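## Task

Store every plug in the small chest by color: orange plugs in the middle drawer, blue plugs in the top drawer, green plugs in the bottom drawer. When finished, all drawers must be closed and the chest must be standing upright.

## Robot and tools

Robot: two six-joint arms, left_arm and right_arm, each with a parallel two-finger gripper and a wrist camera. left_arm's base sits near (-0.006, +0.344, -0.013) m and right_arm's near (+0.008, -0.332, -0.017) m. Cameras: cam_high and cam_low are fixed on a beam behind the arms; cam_left_wrist and cam_right_wrist ride on the grippers. All images are 504x504.

Frames: the scene frame has its origin at table-top height, halfway between the bases, a little behind the near table edge. +x points out over the table, +z up, and left_arm is on the +y side (image left/right does not match arm names). Reported positions, orientations and Hand targets use the scene frame. Offsets you send are instead measured along the current Hand target's own axes. A gripper's fingers point along its own +z and close along its own y. end_effector_position is the spot between the finger pads, roughly 1 cm short of the fingertips.

Row layout (shared by execute_actions and move): one row of 14 numbers, each from -1 to 1, covering both arms even if one stays still. Order: left dx, dy, dz, rx, ry, rz, opening, then right dx, dy, dz, rx, ry, rz, opening. The six pose numbers are offsets, not poses: they count from that arm's Hand target as it stood when the action or move began. Scale: 1.0 equals 0.6 m for dx/dy/dz and 180 degrees for the rotation; rx, ry, rz form a single rotation vector. Opening is absolute, not an offset: +1 is fully open (0.094 m), -1 is closed. Sending six zeros re-commands the Hand target unchanged. An opening of 0 is a real command (half open), so to leave a gripper alone, resend its current opening.

execute_actions(actions, cameras): actions is a list of actions; each action is a table of at most 15 rows, one per 1/30 s step. A shorter table keeps its last row for the rest of the 15 steps. Every row is an offset from the action's starting Hand target, not from the previous row, and a repeated offset moves the arm further each time. An empty actions list returns images and the full status. cameras lists names, ["all"] or [].

move(target, speed, blend, opening_speed, grip_force, blocking, cameras): target is one 14-number row, or a list of up to 15 rows, each counted from the same starting Hand targets. Paths are straight lines ending together, at least 0.5 s and at most 10 s. speed: m/s, 0.002 to 2.9, default 0.25 (rotation limited to double that in rad/s); one value or one per target. blend: corner rounding radius in m; 0 stops at each point. opening_speed: fingers' rate on the -1..1 scale per second, 0.2 or higher; use it to close gently. grip_force: newtons per finger pad, 10 to 50, one value or one per arm; it persists, and low values close slowly. blocking=false returns after about 0.5 s while motion continues. Moves do not avoid obstacles or the other arm; faster moves overshoot and stray more.

wait(seconds 0 to 10), stop() to brake a running move, zoom_image(camera, region=[x0,y0,x1,y1] in pixels, up to 504 each way) on the latest image, read_manual for licence texts, finished_scene(scene=1 or 2) to end the scene irreversibly once the goal holds by itself.

Results: pose of each gripper, Hand target (the base for your next offsets; the gripper often rests a bit short of it, so re-send or add the gap), Tool commands, grip_measured (opening on the command scale; reads slightly wide when empty, narrower than a squeezed part), grip_effort_nm (negative means closing effort, not a pad force), joint torques and velocities, motor temperatures. A move adds a move: line such as done, off_target, moving, held or fault, plus limits=paced (pose clipped) or limits=held (steps withheld). Orientation commands are clipped to 40 degrees from the current measured orientation per step. Check the pose after each move and correct tilt.

Cautions: do not drop or toss plugs, release only when still and low, and open well above grip_measured to let go. Anything left off the table or falling fails the scene; the chest must stay upright. Avoid hard hits on the chest or table, and never touch the bar, plate or rail under and behind the bases (their tops may stand 3 cm above the table). Keep the arms, gripper housings and wrist cameras apart; arm-to-arm contact can fail the scene. If an arm is pressing on something, command its target back past the gripper. Do not route paths near an arm's own base. Sustained pushing or stretched holding heats motors: MOTOR HOT appears at 75 °C, a fault folds the arm at 90 °C, and at 100 °C it collapses. Loose objects may occasionally be nudged by outside pushes.

Each tool is called after ">>>" as a command line: name --argument value for each argument, lists and objects as JSON in quotes; but a table of rows of numbers goes row by row, as --pt "numbers of a row", without its own name.

## Session

>>> execute_actions --actions '[]'

Scene clock: 0.00 s.
left_arm: end_effector_position=(+0.3681, +0.3961, +0.0741) grip_measured=+1.000 grip_effort_nm=n/a end_effector_quat_wxyz=(+0.560, -0.138, +0.813, +0.075) | right_arm: end_effector_position=(+0.3978, -0.3678, +0.0434) grip_measured=+1.000 grip_effort_nm=n/a end_effector_quat_wxyz=(+0.554, +0.059, +0.824, -0.102)
Joint positions: left_arm=[0.048 1.532 0.344 0.767 -0.246 -0.149 0.094] | right_arm=[0.047 1.627 0.33 0.944 0.249 -0.007 0.094]
Joint velocities: within noise
Joint torques (N m): no reading
Motor temperatures (°C): left_arm=[18 23 21 22 19 21 20] | right_arm=[19 22 24 22 17 21 20]
Heat: left arm: 23 °C; right arm: 24 °C.
Hand target: left_arm +0.3735, +0.3966, +0.0862; +0.576, -0.139, +0.802, +0.073 | right_arm +0.4017, -0.3679, +0.0527; +0.566, +0.061, +0.816, -0.101
Tool commands: left_gripper/opening=+1.0 right_gripper/opening=+1.0

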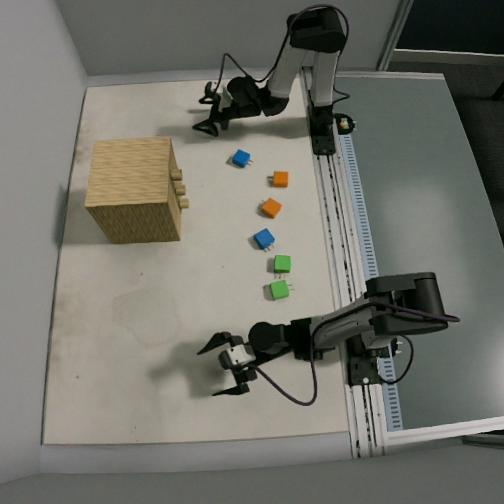

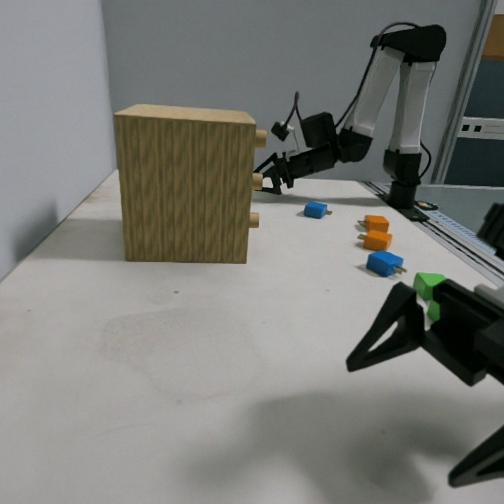

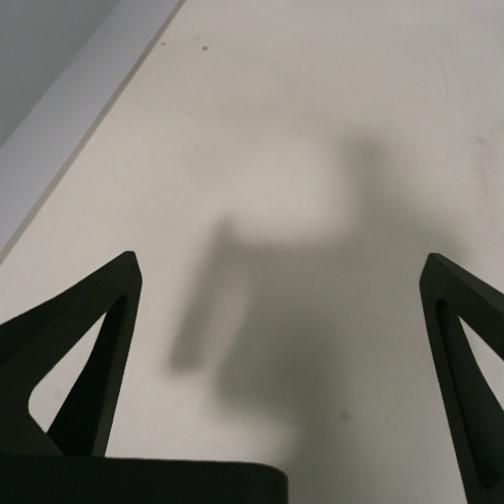

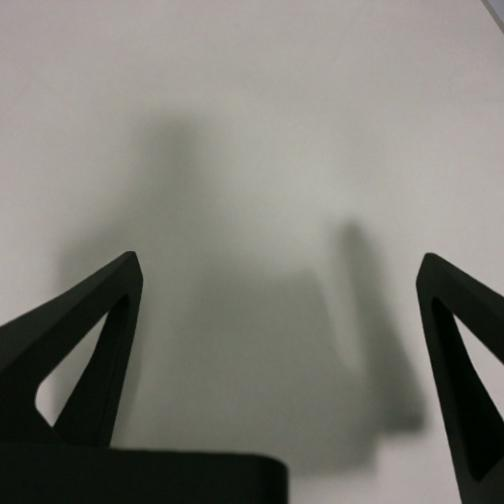

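>>> zoom_image --camera "cam_high" --region '[70, 120, 310, 310]'

>>> zoom_image --camera "cam_low" --region '[100, 90, 440, 330]'

Scaled by 2.100 from the camera's 504x504 image, which has a finer 720x720 frame.

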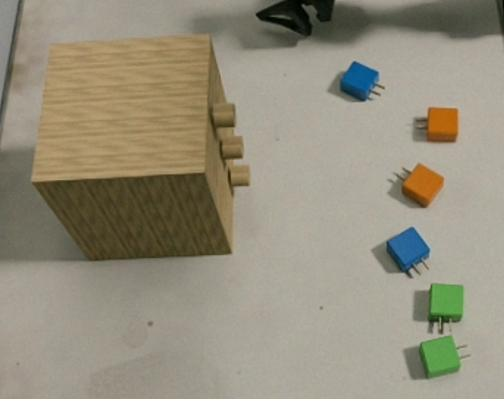

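Scaled by 1.482 from the camera's 504x504 image, which has a finer 720x720 frame.

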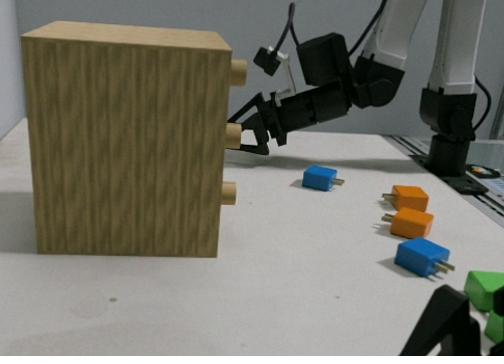

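>>> move --target '[0.0173,-0.2525,-0.4457,0.05,0.394,0.095,0,-0.0637,0.4217,-0.273,-0.0752,0.0523,-0.0015,0]' --cameras '["all"]'

Scene clock: 12.97 s.
left_arm: end_effector_position=(+0.1737, +0.1830, +0.1660) grip_measured=+0.003 grip_effort_nm=-0.12 end_effector_quat_wxyz=(-0.002, +0.004, +1.000, +0.007) | right_arm: end_effector_position=(+0.3158, -0.0894, +0.1113) grip_measured=+0.002 grip_effort_nm=-0.09 end_effector_quat_wxyz=(+0.493, -0.010, +0.870, -0.005)
Joint positions: left_arm=[-0.667 1.506 1.45 -1.543 0.025 -0.676 0.047] | right_arm=[1.043 1.5 0.855 -0.16 0.835 0.64 0.047]
Joint torques (N m): left_arm=[-0.25 -5.38 8.12 0.15 0.08 -0.17] | right_arm=[0.08 -4.74 9.88 1.37 0.41 0.09]
Heat: left arm: 26 °C; right arm: 25 °C.
Hand target: left_arm +0.1755, +0.1769, +0.1702; -0.002, +0.000, +1.000, +0.000 | right_arm +0.3197, -0.0831, +0.1197; +0.500, +0.000, +0.866, +0.000
Off the commanded pose: left_arm 0.008 m, 1 deg | right_arm 0.011 m, 2 deg.
move: off_target (right_arm)
camera_calibration:
cam_left_wrist: T_world_to_cam=[[-0.0397928, -0.996764, -0.069837, 0.209263], [-0.75145, -0.0162141, 0.659591, 0.0360535], [-0.65859, 0.0787259, -0.748373, 0.350121], [0, 0, 0, 1]] pos_world=[0.266006, 0.181607, 0.252855]
cam_right_wrist: T_world_to_cam=[[0.0333167, -0.998748, -0.0373217, -0.0873982], [-0.952388, -0.0204025, -0.304206, 0.342816], [0.303063, 0.0456798, -0.951875, 0.141638], [0, 0, 0, 1]] pos_world=[0.28648, -0.0867644, 0.235846]

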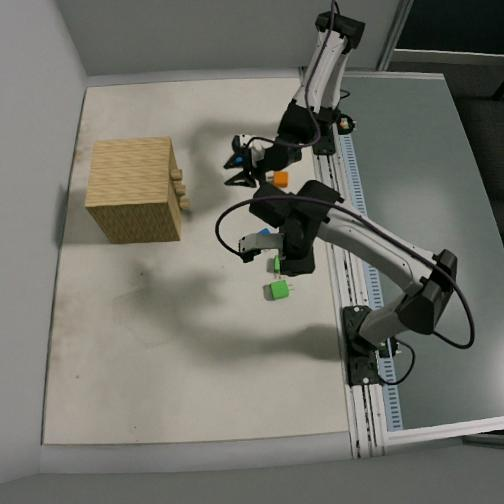

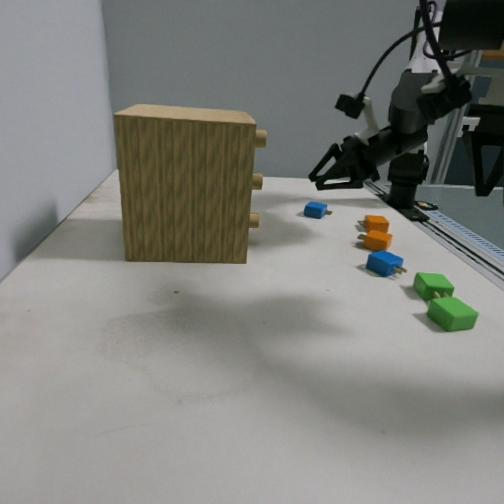

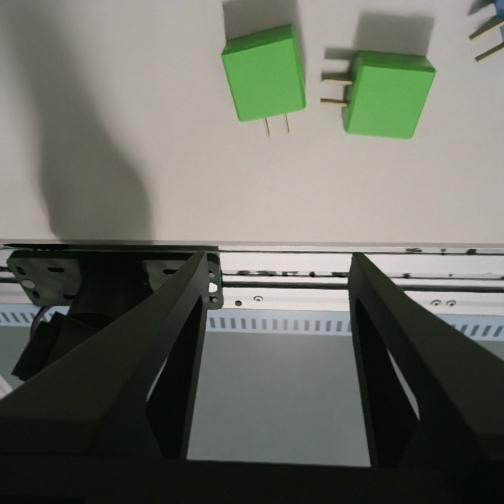

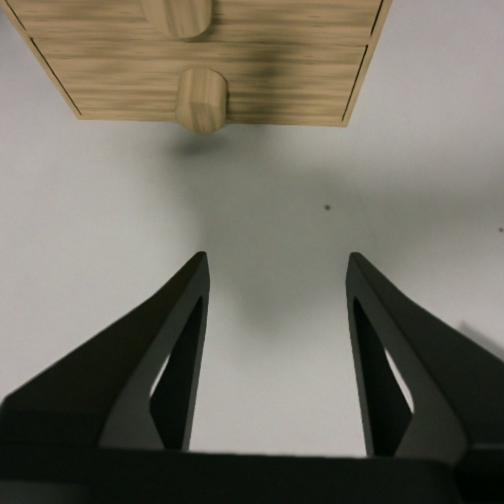

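>>> move --pt "-0.0342 0.0183 0.14 0 0 -0.08 0.5 0.0288 0.0717 0.1167 0 -0.083 0 0" --pt "-0.0342 0.0183 0.2437 0 0 -0.08 0.5 0.0288 0.0717 0.1167 0 -0.083 0 0" --cameras '["all"]'

Scene clock: 20.63 s.
left_arm: end_effector_position=(+0.1920, +0.1921, +0.0257) grip_measured=+0.497 grip_effort_nm=0.14 end_effector_quat_wxyz=(-0.003, -0.119, +0.993, +0.007) | right_arm: end_effector_position=(+0.3710, -0.0376, +0.0742) grip_measured=+0.002 grip_effort_nm=-0.08 end_effector_quat_wxyz=(+0.607, -0.003, +0.795, +0.005)
Joint positions: left_arm=[-0.61 1.589 0.961 -0.976 0.028 -0.866 0.07] | right_arm=[1.023 1.924 0.845 0.678 0.943 0.338 0.047]
Joint torques (N m): left_arm=[0.43 -6.27 5.89 0.53 0.1 -0.12] | right_arm=[-0.59 -6.94 5.26 1.84 0.24 -0.03]
Heat: left arm: 24 °C; right arm: 26 °C.
Hand target: left_arm +0.1953, +0.1878, +0.0238; -0.002, -0.125, +0.992, +0.000 | right_arm +0.3718, -0.0402, +0.0698; +0.609, +0.000, +0.793, +0.000
Off the commanded pose: left_arm 0.006 m, 1 deg | right_arm 0.005 m, 1 deg.
move: done
camera_calibration:
cam_left_wrist: T_world_to_cam=[[0.204621, -0.976329, -0.0700811, 0.158492], [-0.723764, -0.199113, 0.660696, 0.172426], [-0.659011, -0.0844699, -0.747375, 0.287897], [0, 0, 0, 1]] pos_world=[0.282092, 0.213391, 0.112353]
cam_right_wrist: T_world_to_cam=[[0.0464271, -0.99759, -0.0515657, -0.0426316], [-0.834613, -0.0103744, -0.55074, 0.360101], [0.548877, 0.0686067, -0.833083, -0.0119476], [0, 0, 0, 1]] pos_world=[0.309082, -0.0379734, 0.18617]

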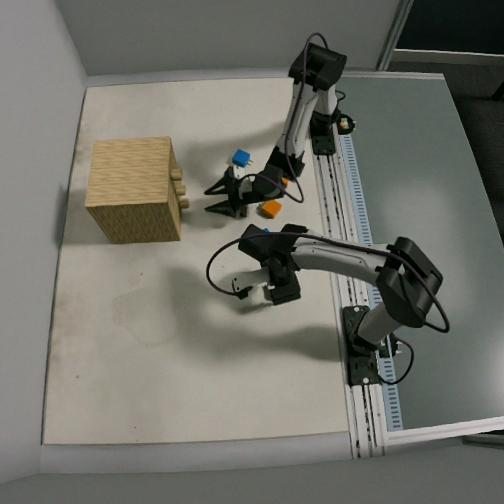

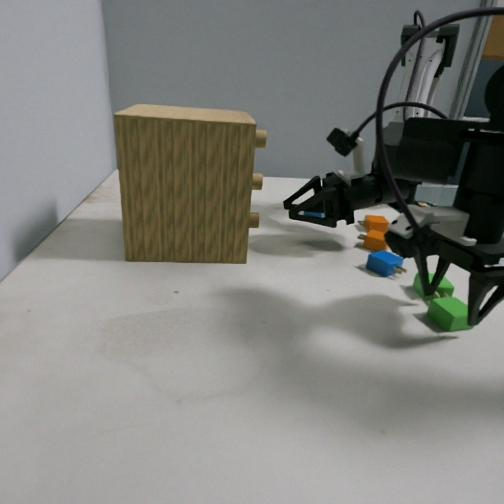

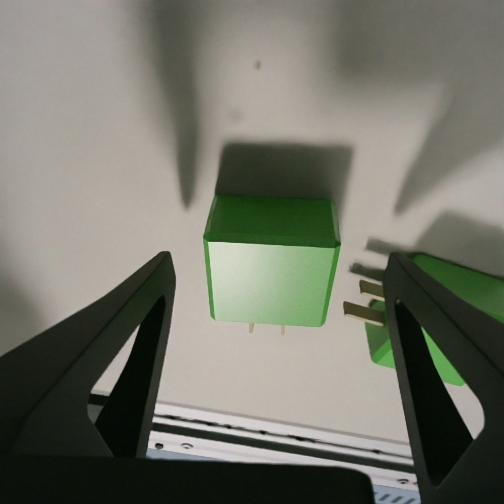

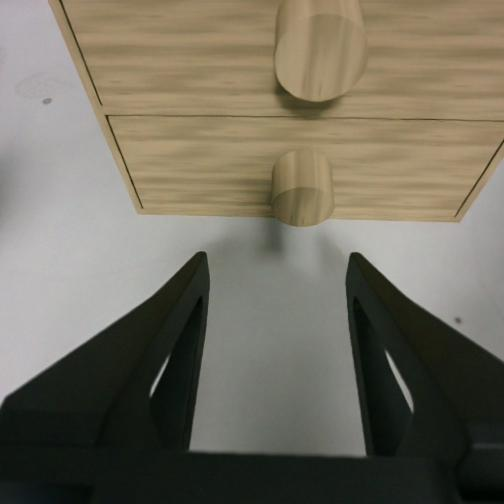

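>>> move --pt "-0.004 0.003 0.01 0 0 0 0.5 0.027 -0.0167 0.1177 0 0 0 0" --pt "-0.004 0.003 0.01 0 0 0 -0.6 0.027 -0.0167 0.1177 0 0 0 -0.9" --speed 0.12 --opening_speed 0.8 --cameras '["all"]'

Scene clock: 25.27 s.
left_arm: end_effector_position=(+0.1940, +0.1909, +0.0214) grip_measured=-0.159 grip_effort_nm=-1.02 end_effector_quat_wxyz=(+0.000, -0.119, +0.993, +0.004) | right_arm: end_effector_position=(+0.4307, -0.0536, +0.0326) grip_measured=-0.457 grip_effort_nm=-1.02 end_effector_quat_wxyz=(+0.600, -0.009, +0.800, -0.004)
Joint positions: left_arm=[-0.61 1.596 0.95 -0.949 0.028 -0.866 0.04] | right_arm=[0.863 2.12 0.932 0.83 0.796 0.247 0.026]
Joint torques (N m): left_arm=[1.16 -5.86 5.52 0.52 0.07 -0.06] | right_arm=[-0.43 -7.99 7.31 1.92 0.19 -0.02]
Heat: left arm: 24 °C; right arm: 27 °C.
Hand target: left_arm +0.1972, +0.1901, +0.0179; -0.002, -0.125, +0.992, +0.000 | right_arm +0.4358, -0.0501, +0.0360; +0.609, +0.000, +0.793, +0.000
Off the commanded pose: left_arm 0.005 m, 1 deg | right_arm 0.007 m, 2 deg.
move: done
camera_calibration:
cam_left_wrist: T_world_to_cam=[[0.205144, -0.976644, -0.0638988, 0.156424], [-0.728228, -0.195932, 0.65673, 0.176733], [-0.653911, -0.0881913, -0.751413, 0.285639], [0, 0, 0, 1]] pos_world=[0.283395, 0.212589, 0.108562]
cam_right_wrist: T_world_to_cam=[[0.0438291, -0.998551, -0.031236, -0.0630863], [-0.84329, -0.0202138, -0.537078, 0.389659], [0.535669, 0.0498807, -0.842954, -0.0732285], [0, 0, 0, 1]] pos_world=[0.370587, -0.0514657, 0.145579]

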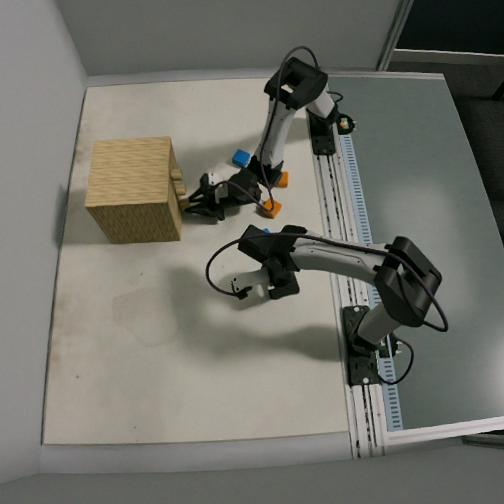

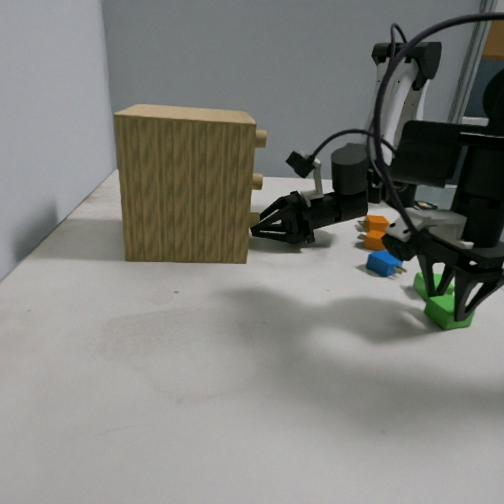

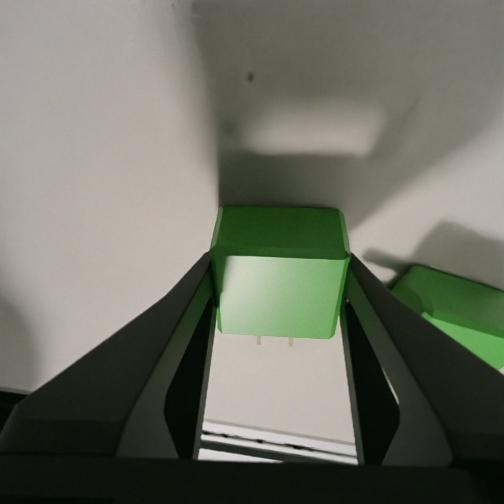

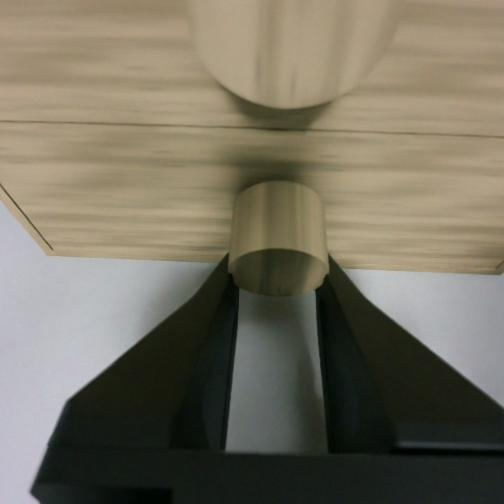

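>>> move --target '[0,0,-0.22,0,0,0,-0.6,0.054,0,-0.2,0,0,0,-0.9]' --speed 0.12 --cameras '["all"]'

Scene clock: 27.63 s.
left_arm: end_effector_position=(+0.1940, +0.1914, +0.1356) grip_measured=-0.159 grip_effort_nm=-1.02 end_effector_quat_wxyz=(-0.018, -0.126, +0.992, +0.020) | right_arm: end_effector_position=(+0.3147, -0.0497, +0.0247) grip_measured=-0.458 grip_effort_nm=-1.02 end_effector_quat_wxyz=(+0.604, -0.009, +0.797, -0.005)
Joint positions: left_arm=[-0.593 1.571 1.386 -1.458 0.028 -0.862 0.04] | right_arm=[1.151 2.001 0.674 0.82 1.063 0.436 0.025]
Joint torques (N m): left_arm=[1.51 -10.19 8.31 0.08 0.06 0.11] | right_arm=[0.51 -11 3.93 1.32 0.37 0.11]
Heat: left arm: 25 °C; right arm: 27 °C.
Hand target: left_arm +0.1978, +0.1902, +0.1499; -0.002, -0.125, +0.992, +0.000 | right_arm +0.3116, -0.0502, +0.0356; +0.609, +0.000, +0.793, +0.000
Off the commanded pose: left_arm 0.015 m, 3 deg | right_arm 0.011 m, 1 deg.
move: off_target (left_arm, right_arm)
camera_calibration:
cam_left_wrist: T_world_to_cam=[[0.216129, -0.971404, -0.0983019, 0.165744], [-0.699005, -0.22424, 0.67905, 0.0985541], [-0.681674, -0.0780489, -0.727481, 0.371749], [0, 0, 0, 1]] pos_world=[0.28648, 0.212119, 0.219811]
cam_right_wrist: T_world_to_cam=[[0.0436292, -0.998606, -0.029705, -0.0543864], [-0.838187, -0.0204086, -0.545001, 0.286207], [0.543635, 0.0486763, -0.837909, -0.0206313], [0, 0, 0, 1]] pos_world=[0.253483, -0.0474653, 0.13708]

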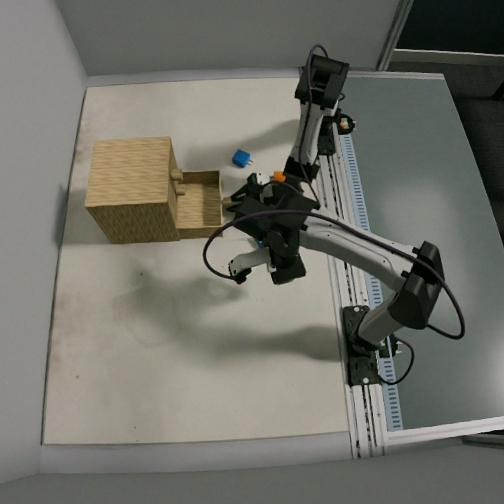

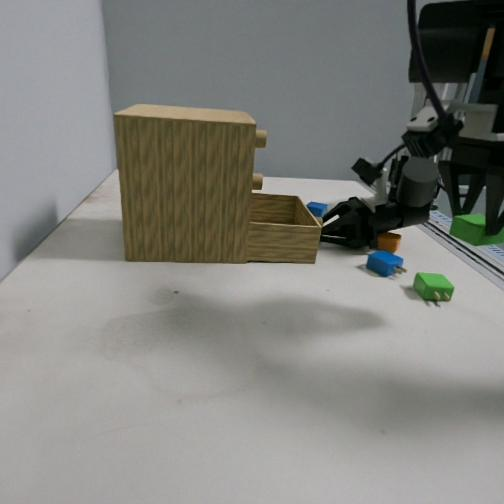

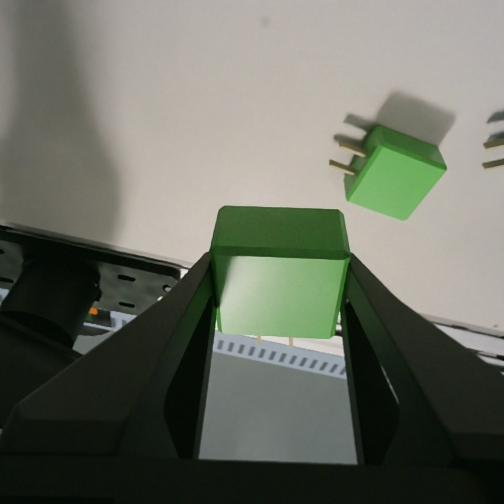

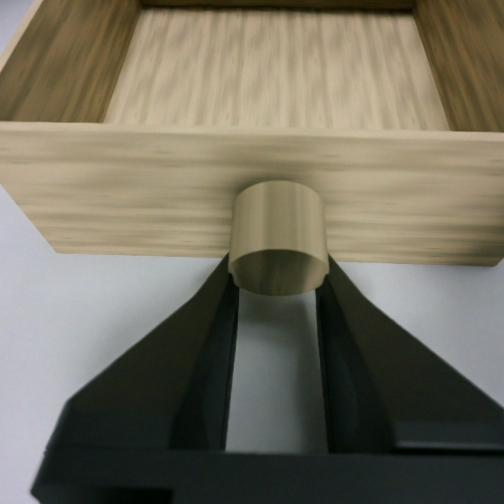

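>>> move --pt "0 0 -0.03 0 0 0 -0.6 0 0 0 0 0 0 -0.1" --pt "-0.2283 -0.385 -0.04 0 0 0.58 -0.6 0.022 0 -0.09 0 0 0 -0.1" --pt "-0.2283 -0.385 0.05 0 0 0.58 -0.6 0.022 0 -0.09 0 0 0 -0.1" --speed 0.35 --cameras '["all"]'

Scene clock: 37.80 s.
left_arm: end_effector_position=(+0.3868, +0.0034, +0.1234) grip_measured=-0.159 grip_effort_nm=-1.02 end_effector_quat_wxyz=(+0.119, +0.696, +0.708, +0.008) | right_arm: end_effector_position=(+0.2576, -0.0523, +0.0219) grip_measured=-0.102 grip_effort_nm=0.10 end_effector_quat_wxyz=(+0.601, -0.016, +0.799, -0.017)
Joint positions: left_arm=[-0.674 2.566 2.79 -1.572 0.038 0.853 0.04] | right_arm=[1.326 1.93 0.636 0.536 1.21 0.681 0.042]
Joint torques (N m): left_arm=[0.4 -15.01 6.08 0.94 0.06 0.14] | right_arm=[0.38 -10.92 4.21 1.24 0.44 0.11]
Motor temperatures (°C): left_arm=[18 26 25 23 19 21 21] | right_arm=[19 27 27 25 16 21 20]
Heat: left arm: 26 °C; right arm: 27 °C.
Hand target: left_arm +0.3877, +0.0005, +0.1192; -0.001, +0.707, +0.707, -0.002 | right_arm +0.2560, -0.0502, +0.0368; +0.609, +0.000, +0.793, +0.000
Off the commanded pose: left_arm 0.005 m, 14 deg | right_arm 0.015 m, 3 deg.
joint read past its limit (left arm) — joint 4 (wrist pitch), lower limit.
joint sent to its limit (left arm) — joint 4 (wrist pitch), lower limit. The joint targets are off in orientation, not in position.
move: off_target (left_arm, right_arm)
camera_calibration:
cam_left_wrist: T_world_to_cam=[[-0.971841, -0.00959539, -0.235443, 0.413434], [-0.133579, 0.84555, 0.516915, -0.00282814], [0.194119, 0.53381, -0.823022, 0.150501], [0, 0, 0, 1]] pos_world=[0.3722, -0.0739802, 0.222667]
cam_right_wrist: T_world_to_cam=[[0.0406594, -0.999168, -0.00302557, -0.0544263], [-0.841972, -0.0326318, -0.538533, 0.236977], [0.537986, 0.0244438, -0.842599, 0.00846984], [0, 0, 0, 1]] pos_world=[0.197185, -0.0468551, 0.134592]

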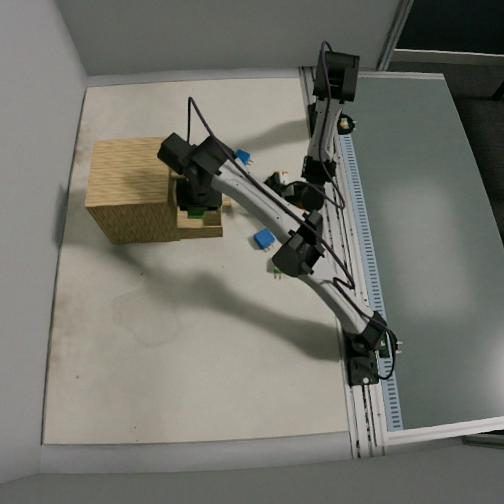

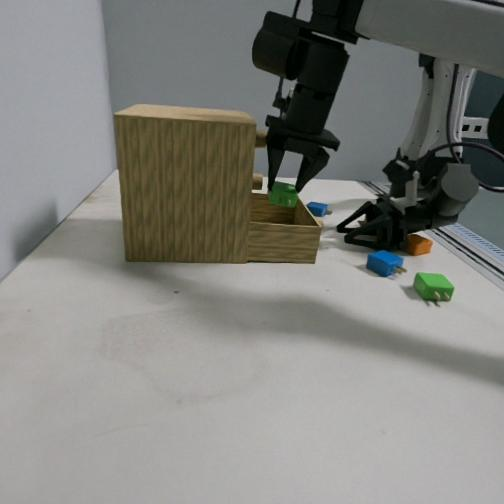

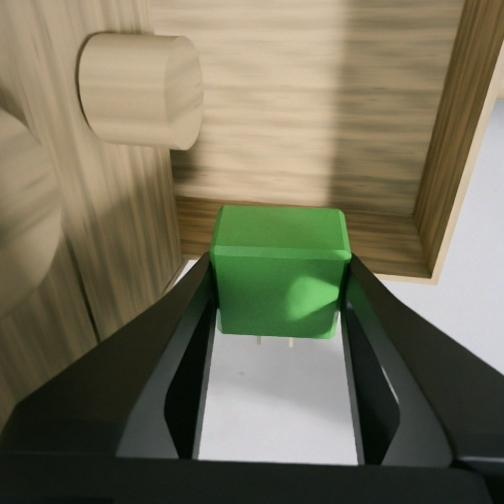

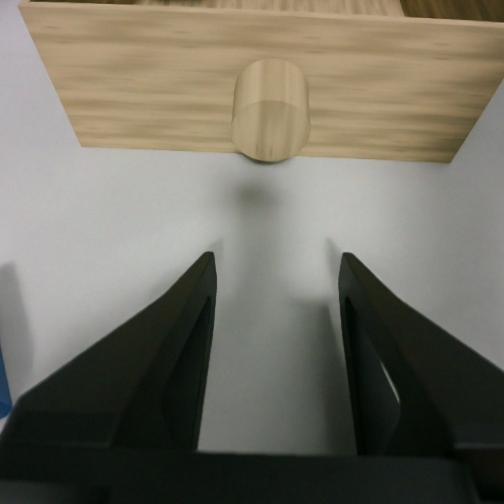

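>>> move --pt "0 0 0 0 0 0 -0.6 -0.0444 0.003 0.0882 0 0 0 -0.1" --pt "0 0 0 0 0 0 -0.6 -0.0444 0.003 0.0882 0 0 0 -0.9" --pt "-0.003 0.01 0 0 0 0 -0.6 -0.0323 0.003 0.0415 0 0 0 -0.9" --pt "0 -0.04 0 0 0 0 -0.6 -0.0323 0.003 0.0415 0 0 0 0.0" --pt "0.02 -0.045 0 0 0 0 -0.6 -0.0 0.003 -0.05 0 0 0 0.0" --cameras '["all"]'

Scene clock: 46.37 s.
left_arm: end_effector_position=(+0.3585, +0.0086, +0.0839) grip_measured=-0.159 grip_effort_nm=-1.02 end_effector_quat_wxyz=(+0.042, +0.709, +0.704, +0.002) | right_arm: end_effector_position=(+0.2260, -0.0576, +0.0248) grip_measured=-0.002 grip_effort_nm=0.10 end_effector_quat_wxyz=(+0.599, -0.025, +0.800, -0.026)
Joint positions: left_arm=[-0.705 2.548 2.613 -1.567 0.037 0.851 0.04] | right_arm=[1.43 1.878 0.658 0.21 1.276 0.92 0.047]
Joint torques (N m): left_arm=[1.21 -23.31 5.39 0.5 0.11 0] | right_arm=[0.13 -10.56 6.57 0.95 0.53 0.12]
Motor temperatures (°C): left_arm=[18 33 25 22 19 21 21] | right_arm=[19 28 27 25 16 21 20]
Heat: left arm: 33 °C; right arm: 28 °C.
Hand target: left_arm +0.3607, +0.0125, +0.1194; -0.001, +0.707, +0.707, -0.002 | right_arm +0.2270, -0.0485, +0.0445; +0.609, +0.000, +0.793, +0.000
Off the commanded pose: left_arm 0.036 m, 5 deg | right_arm 0.022 m, 4 deg.
joint sent to its limit (left arm) — joint 4 (wrist pitch), lower limit. The joint targets are off in orientation, not in position.
move: off_target (left_arm, right_arm); target 2's new opening was sent with right_arm's hand 0.019 m and 4 deg from that target; target 4's new opening was sent with right_arm's hand 0.016 m and 3 deg from that target
camera_calibration:
cam_left_wrist: T_world_to_cam=[[-0.992279, 0.0326553, -0.11965, 0.37382], [-0.0476729, 0.790178, 0.61102, -0.0288182], [0.114498, 0.612007, -0.78252, 0.145254], [0, 0, 0, 1]] pos_world=[0.352928, -0.0783321, 0.176]
cam_right_wrist: T_world_to_cam=[[0.0447588, -0.998744, 0.0225357, -0.0599172], [-0.843945, -0.049873, -0.534106, 0.211198], [0.534559, 0.00488707, -0.845117, 0.0277487], [0, 0, 0, 1]] pos_world=[0.166088, -0.0494445, 0.137603]

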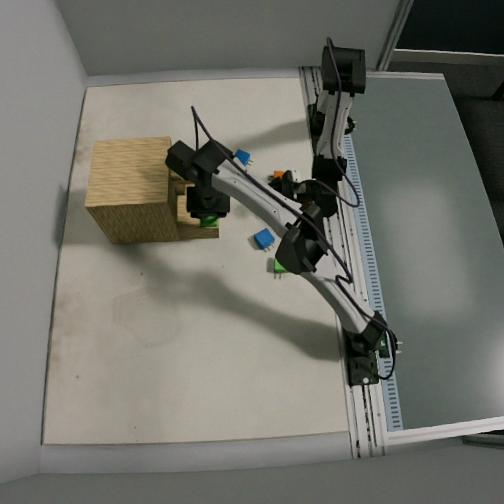

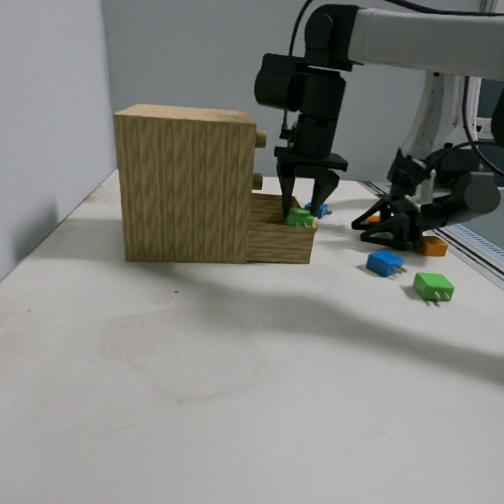

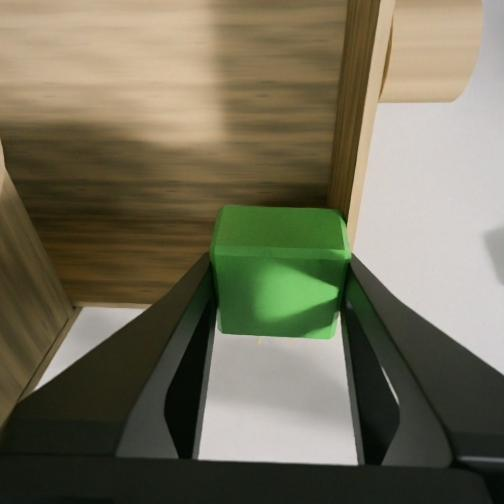

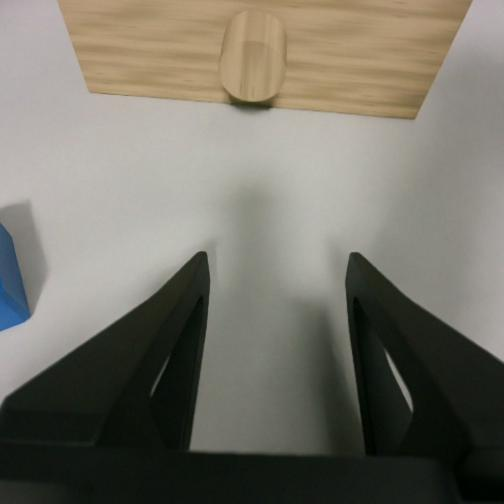

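>>> move --pt "-0.041 0.009 0.045 0 0 0 -0.6 0 0 0 0 0 0 0" --pt "-0.041 0.009 0.11 0 0 0 -0.6 0 0 0 0 0 0 0" --speed 0.1 --cameras '["all"]'

Scene clock: 52.07 s.
left_arm: end_effector_position=(+0.3657, -0.0089, +0.0586) grip_measured=-0.159 grip_effort_nm=-1.02 end_effector_quat_wxyz=(+0.045, +0.709, +0.704, +0.001) | right_arm: end_effector_position=(+0.2259, -0.0581, +0.0245) grip_measured=-0.002 grip_effort_nm=0.10 end_effector_quat_wxyz=(+0.599, -0.025, +0.800, -0.026)
Joint positions: left_arm=[-0.723 2.661 2.726 -1.561 0.037 0.834 0.039] | right_arm=[1.43 1.878 0.658 0.206 1.276 0.923 0.047]
Joint torques (N m): left_arm=[-0.02 -14.56 7.75 0.48 0.08 -0.12] | right_arm=[0.12 -10.61 6.67 0.95 0.54 0.11]
Heat: left arm: 36 °C; right arm: 30 °C.
Hand target: left_arm +0.3659, -0.0122, +0.0533; -0.001, +0.707, +0.707, -0.002 | right_arm +0.2270, -0.0485, +0.0445; +0.609, +0.000, +0.793, +0.000
Off the commanded pose: left_arm 0.006 m, 5 deg | right_arm 0.022 m, 4 deg.
joint sent to its limit (left arm) — joint 4 (wrist pitch), lower limit. The joint targets are off in orientation, not in position.
move: off_target (left_arm, right_arm)
camera_calibration:
cam_left_wrist: T_world_to_cam=[[-0.991798, 0.0328032, -0.123533, 0.378671], [-0.0493487, 0.79328, 0.606853, 0.00168546], [0.117903, 0.607972, -0.785155, 0.134176], [0, 0, 0, 1]] pos_world=[0.359829, -0.0953337, 0.151104]
cam_right_wrist: T_world_to_cam=[[0.043825, -0.998764, 0.0234378, -0.0601796], [-0.844377, -0.049569, -0.533451, 0.21102], [0.533954, 0.00358809, -0.845506, 0.0275863], [0, 0, 0, 1]] pos_world=[0.166088, -0.0497442, 0.137304]

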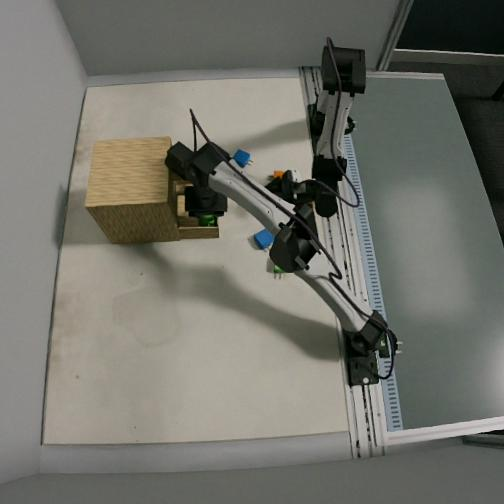

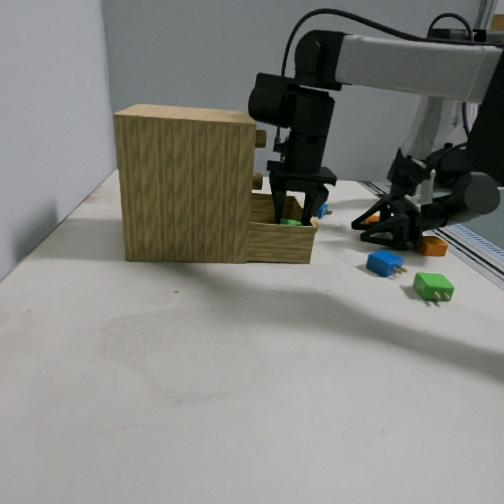

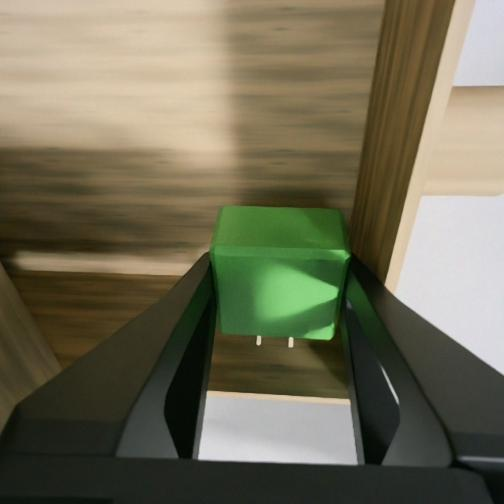

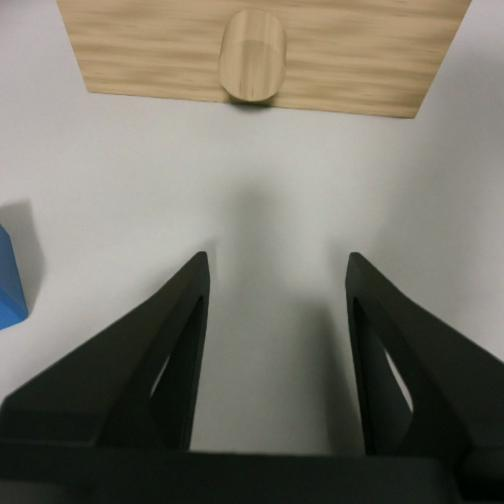

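>>> move --pt "-0.006 0.005 0.034 0 0 0 -0.6 0 0 0 0 0 0 0" --pt "-0.006 0.005 0.034 0 0 0 0.05 0 0 0 0 0 0 0" --pt "-0.006 0.002 -0.12 0 0 0 0.05 0 0 0 0 0 0 0" --speed '[0.06,0.06,0.2]' --opening_speed 0.8 --cameras '["all"]'

Scene clock: 55.83 s.
left_arm: end_effector_position=(+0.3667, -0.0185, +0.0929) grip_measured=+0.047 grip_effort_nm=0.14 end_effector_quat_wxyz=(+0.088, +0.710, +0.699, +0.003) | right_arm: end_effector_position=(+0.2259, -0.0581, +0.0245) grip_measured=-0.002 grip_effort_nm=0.10 end_effector_quat_wxyz=(+0.599, -0.025, +0.800, -0.026)
Joint positions: left_arm=[-0.733 2.616 2.773 -1.564 0.037 0.828 0.049] | right_arm=[1.43 1.878 0.658 0.206 1.276 0.923 0.047]
Joint torques (N m): left_arm=[1.06 -22.76 5.46 0.68 0.09 -0.11] | right_arm=[0.14 -10.59 6.65 0.96 0.54 0.11]
Motor temperatures (°C): left_arm=[18 38 26 22 19 21 21] | right_arm=[19 31 27 24 17 21 20]
Heat: left arm: 38 °C; right arm: 31 °C.
Hand target: left_arm +0.3673, -0.0157, +0.1254; -0.001, +0.707, +0.707, -0.002 | right_arm +0.2270, -0.0485, +0.0445; +0.609, +0.000, +0.793, +0.000
Off the commanded pose: left_arm 0.033 m, 10 deg | right_arm 0.022 m, 4 deg.
joint sent to its limit (left arm) — joint 4 (wrist pitch), lower limit. The joint targets are off in orientation, not in position.
move: off_target (left_arm, right_arm); target 2's new opening was sent with left_arm's hand 0.019 m and 6 deg from that target
camera_calibration:
cam_left_wrist: T_world_to_cam=[[-0.981726, 0.0310907, -0.187744, 0.386498], [-0.0798538, 0.828201, 0.554714, 0.00518053], [0.172736, 0.559569, -0.810583, 0.148231], [0, 0, 0, 1]] pos_world=[0.354244, -0.0992525, 0.189843]
cam_right_wrist: T_world_to_cam=[[0.043825, -0.998764, 0.0234378, -0.0601796], [-0.844377, -0.049569, -0.533451, 0.21102], [0.533954, 0.00358809, -0.845506, 0.0275863], [0, 0, 0, 1]] pos_world=[0.166088, -0.0497442, 0.137304]

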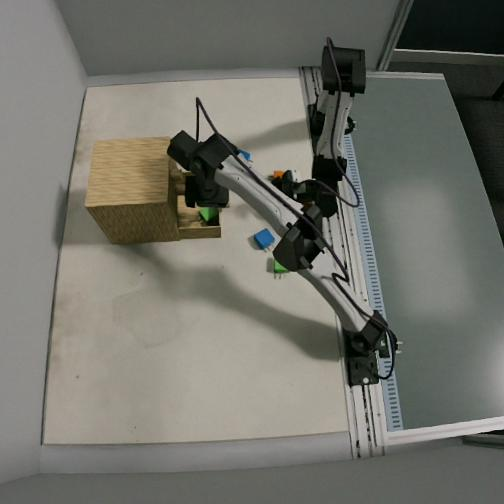

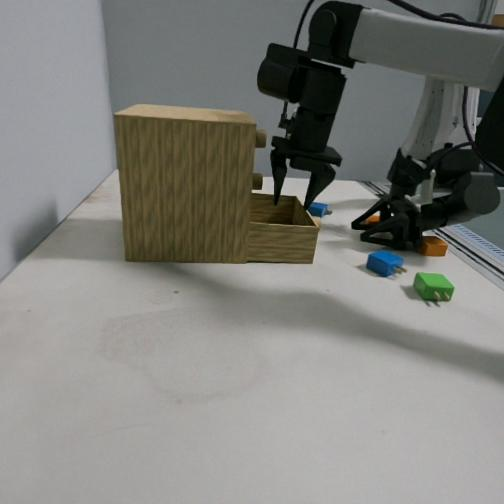

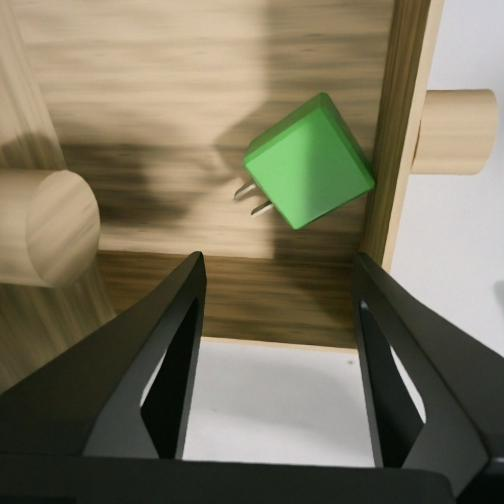

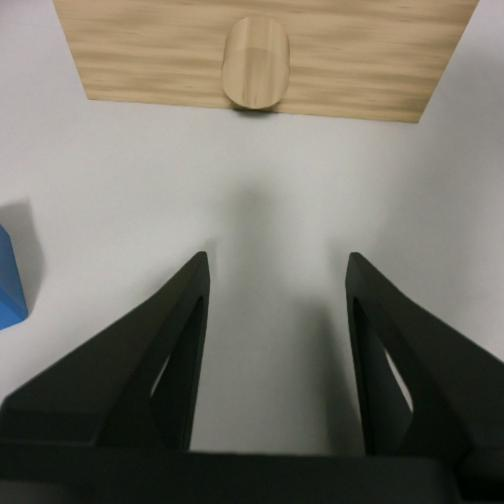

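>>> move --pt "0.1 -0.08 -0.03 0 0 0 0.05 -0.145 -0.167 -0.039 0 0 0 0" --pt "0.231 -0.297 0.03 0 0 0.075 0.6 -0.145 -0.167 -0.039 0 0 0 0" --pt "0.231 -0.297 0.1 0 0 0.075 0.6 -0.145 -0.167 -0.039 0 0 0 0" --blend '[0.03,0,0]' --cameras '["all"]'

Scene clock: 61.67 s.
left_arm: end_effector_position=(+0.1880, +0.1279, +0.0622) grip_measured=+0.597 grip_effort_nm=0.14 end_effector_quat_wxyz=(-0.017, +0.780, +0.626, -0.002) | right_arm: end_effector_position=(+0.2259, -0.1511, +0.1303) grip_measured=-0.002 grip_effort_nm=0.10 end_effector_quat_wxyz=(+0.610, -0.009, +0.792, -0.011)
Joint positions: left_arm=[-0.789 1.709 1.247 -1.155 0.037 0.983 0.075] | right_arm=[1.37 1.119 0.453 -0.131 1.255 0.746 0.047]
Joint torques (N m): left_arm=[-0.09 -10.39 5.57 0.49 0.11 0.12] | right_arm=[-0.62 -3.07 7.98 1.19 0.23 0.09]
Heat: left arm: 41 °C; right arm: 30 °C.
Hand target: left_arm +0.1889, +0.1228, +0.0660; -0.001, +0.785, +0.619, -0.002 | right_arm +0.2269, -0.1485, +0.1348; +0.609, +0.000, +0.793, +0.000
Off the commanded pose: left_arm 0.006 m, 2 deg | right_arm 0.005 m, 2 deg.
move: done; target 2's new opening was sent with left_arm's hand 0.009 m and 3 deg from that target
camera_calibration:
cam_left_wrist: T_world_to_cam=[[-0.968606, 0.247169, -0.0266421, 0.160484], [0.165989, 0.72279, 0.670837, -0.153233], [0.185067, 0.645355, -0.741126, 0.0546326], [0, 0, 0, 1]] pos_world=[0.170771, 0.0358314, 0.14756]
cam_right_wrist: T_world_to_cam=[[0.0364818, -0.999158, -0.0187486, -0.148458], [-0.830351, -0.0198685, -0.556887, 0.267216], [0.556046, 0.0358841, -0.830377, 0.115322], [0, 0, 0, 1]] pos_world=[0.163174, -0.147162, 0.241786]

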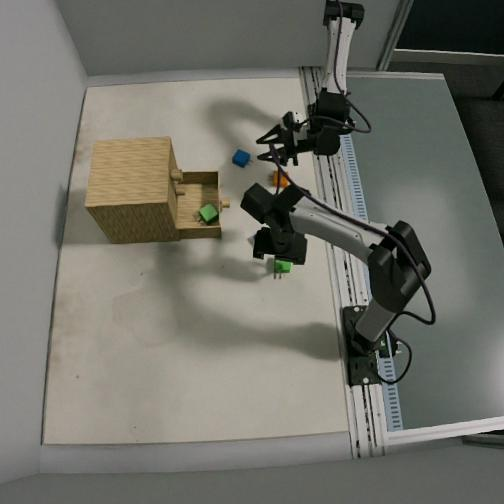

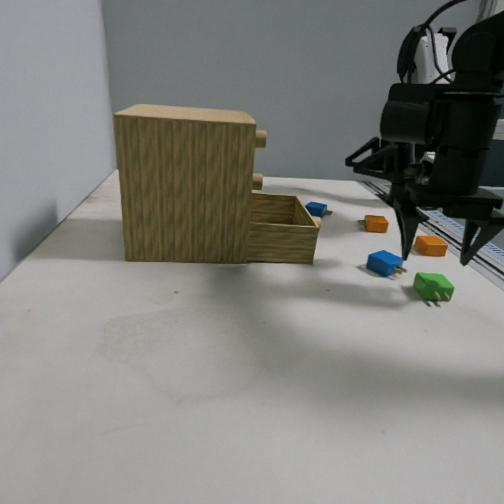

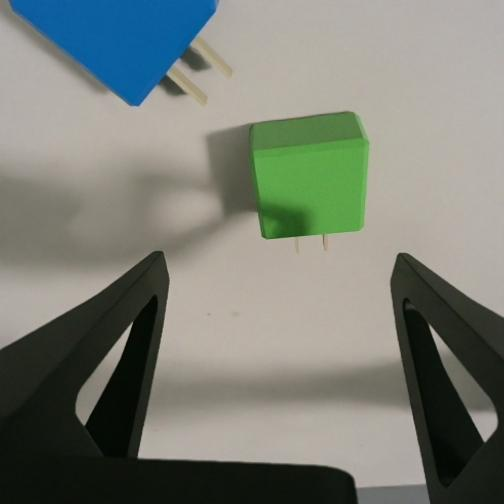

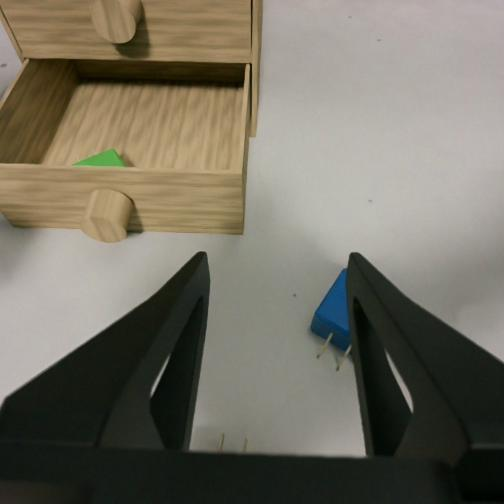

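>>> move --pt "-0.022 -0.0205 0.07 0 0 0 0.5 0.033 0.036 -0.09 0 0.333 0 0.5" --pt "-0.022 -0.0205 0.07 0 0 0 -0.6 0.033 0.036 -0.09 0 0.333 0 0.5" --pt "-0.022 -0.0205 -0.12 0 0 0 -0.6 0.033 0.036 -0.09 0 0.333 0 0.5" --speed '[0.15,0.15,0.25]' --cameras '["all"]'

Scene clock: 69.20 s.
left_arm: end_effector_position=(+0.1704, +0.1147, +0.1222) grip_measured=-0.211 grip_effort_nm=-1.02 end_effector_quat_wxyz=(-0.026, +0.786, +0.618, -0.001) | right_arm: end_effector_position=(+0.1676, -0.1320, +0.1239) grip_measured=+0.498 grip_effort_nm=0.10 end_effector_quat_wxyz=(+0.133, +0.000, +0.991, -0.007)
Joint positions: left_arm=[-0.856 1.698 1.477 -1.412 0.037 0.936 0.037] | right_arm=[1.129 1.357 1.176 -1.258 0.273 1.082 0.07]
Joint torques (N m): left_arm=[1.31 -12.19 8.1 0.11 0.13 0.07] | right_arm=[-0.72 -3.23 9.43 0.45 0.07 -0.05]
Heat: left arm: 40 °C; right arm: 29 °C.
Hand target: left_arm +0.1741, +0.1129, +0.1381; -0.001, +0.785, +0.619, -0.002 | right_arm +0.1696, -0.1269, +0.1297; +0.131, +0.000, +0.991, +0.000
Off the commanded pose: left_arm 0.016 m, 3 deg | right_arm 0.008 m, 1 deg.
move: off_target (left_arm)
camera_calibration:
cam_left_wrist: T_world_to_cam=[[-0.963679, 0.266775, -0.0124229, 0.143503], [0.187366, 0.70851, 0.680373, -0.184196], [0.190308, 0.653333, -0.732761, 0.108013], [0, 0, 0, 1]] pos_world=[0.152247, 0.0216533, 0.206252]
cam_right_wrist: T_world_to_cam=[[-0.0248007, -0.998831, -0.0414844, -0.11424], [-0.89863, 0.00409274, 0.438689, 0.106806], [-0.438006, 0.0481589, -0.897681, 0.31829], [0, 0, 0, 1]] pos_world=[0.232559, -0.129872, 0.234129]

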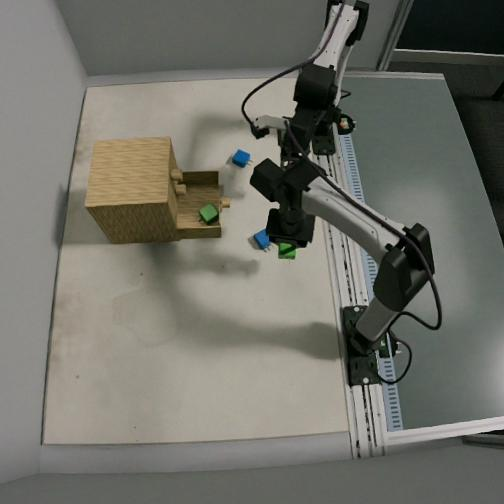

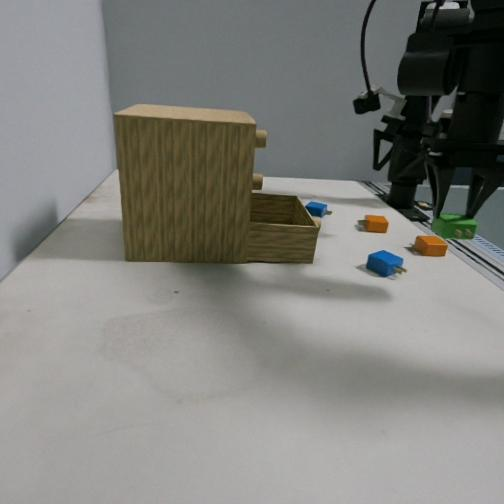

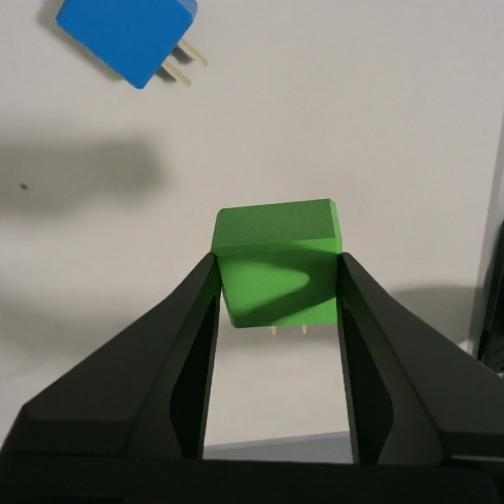

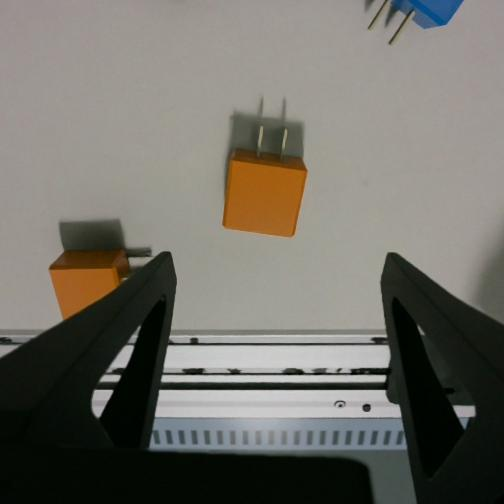

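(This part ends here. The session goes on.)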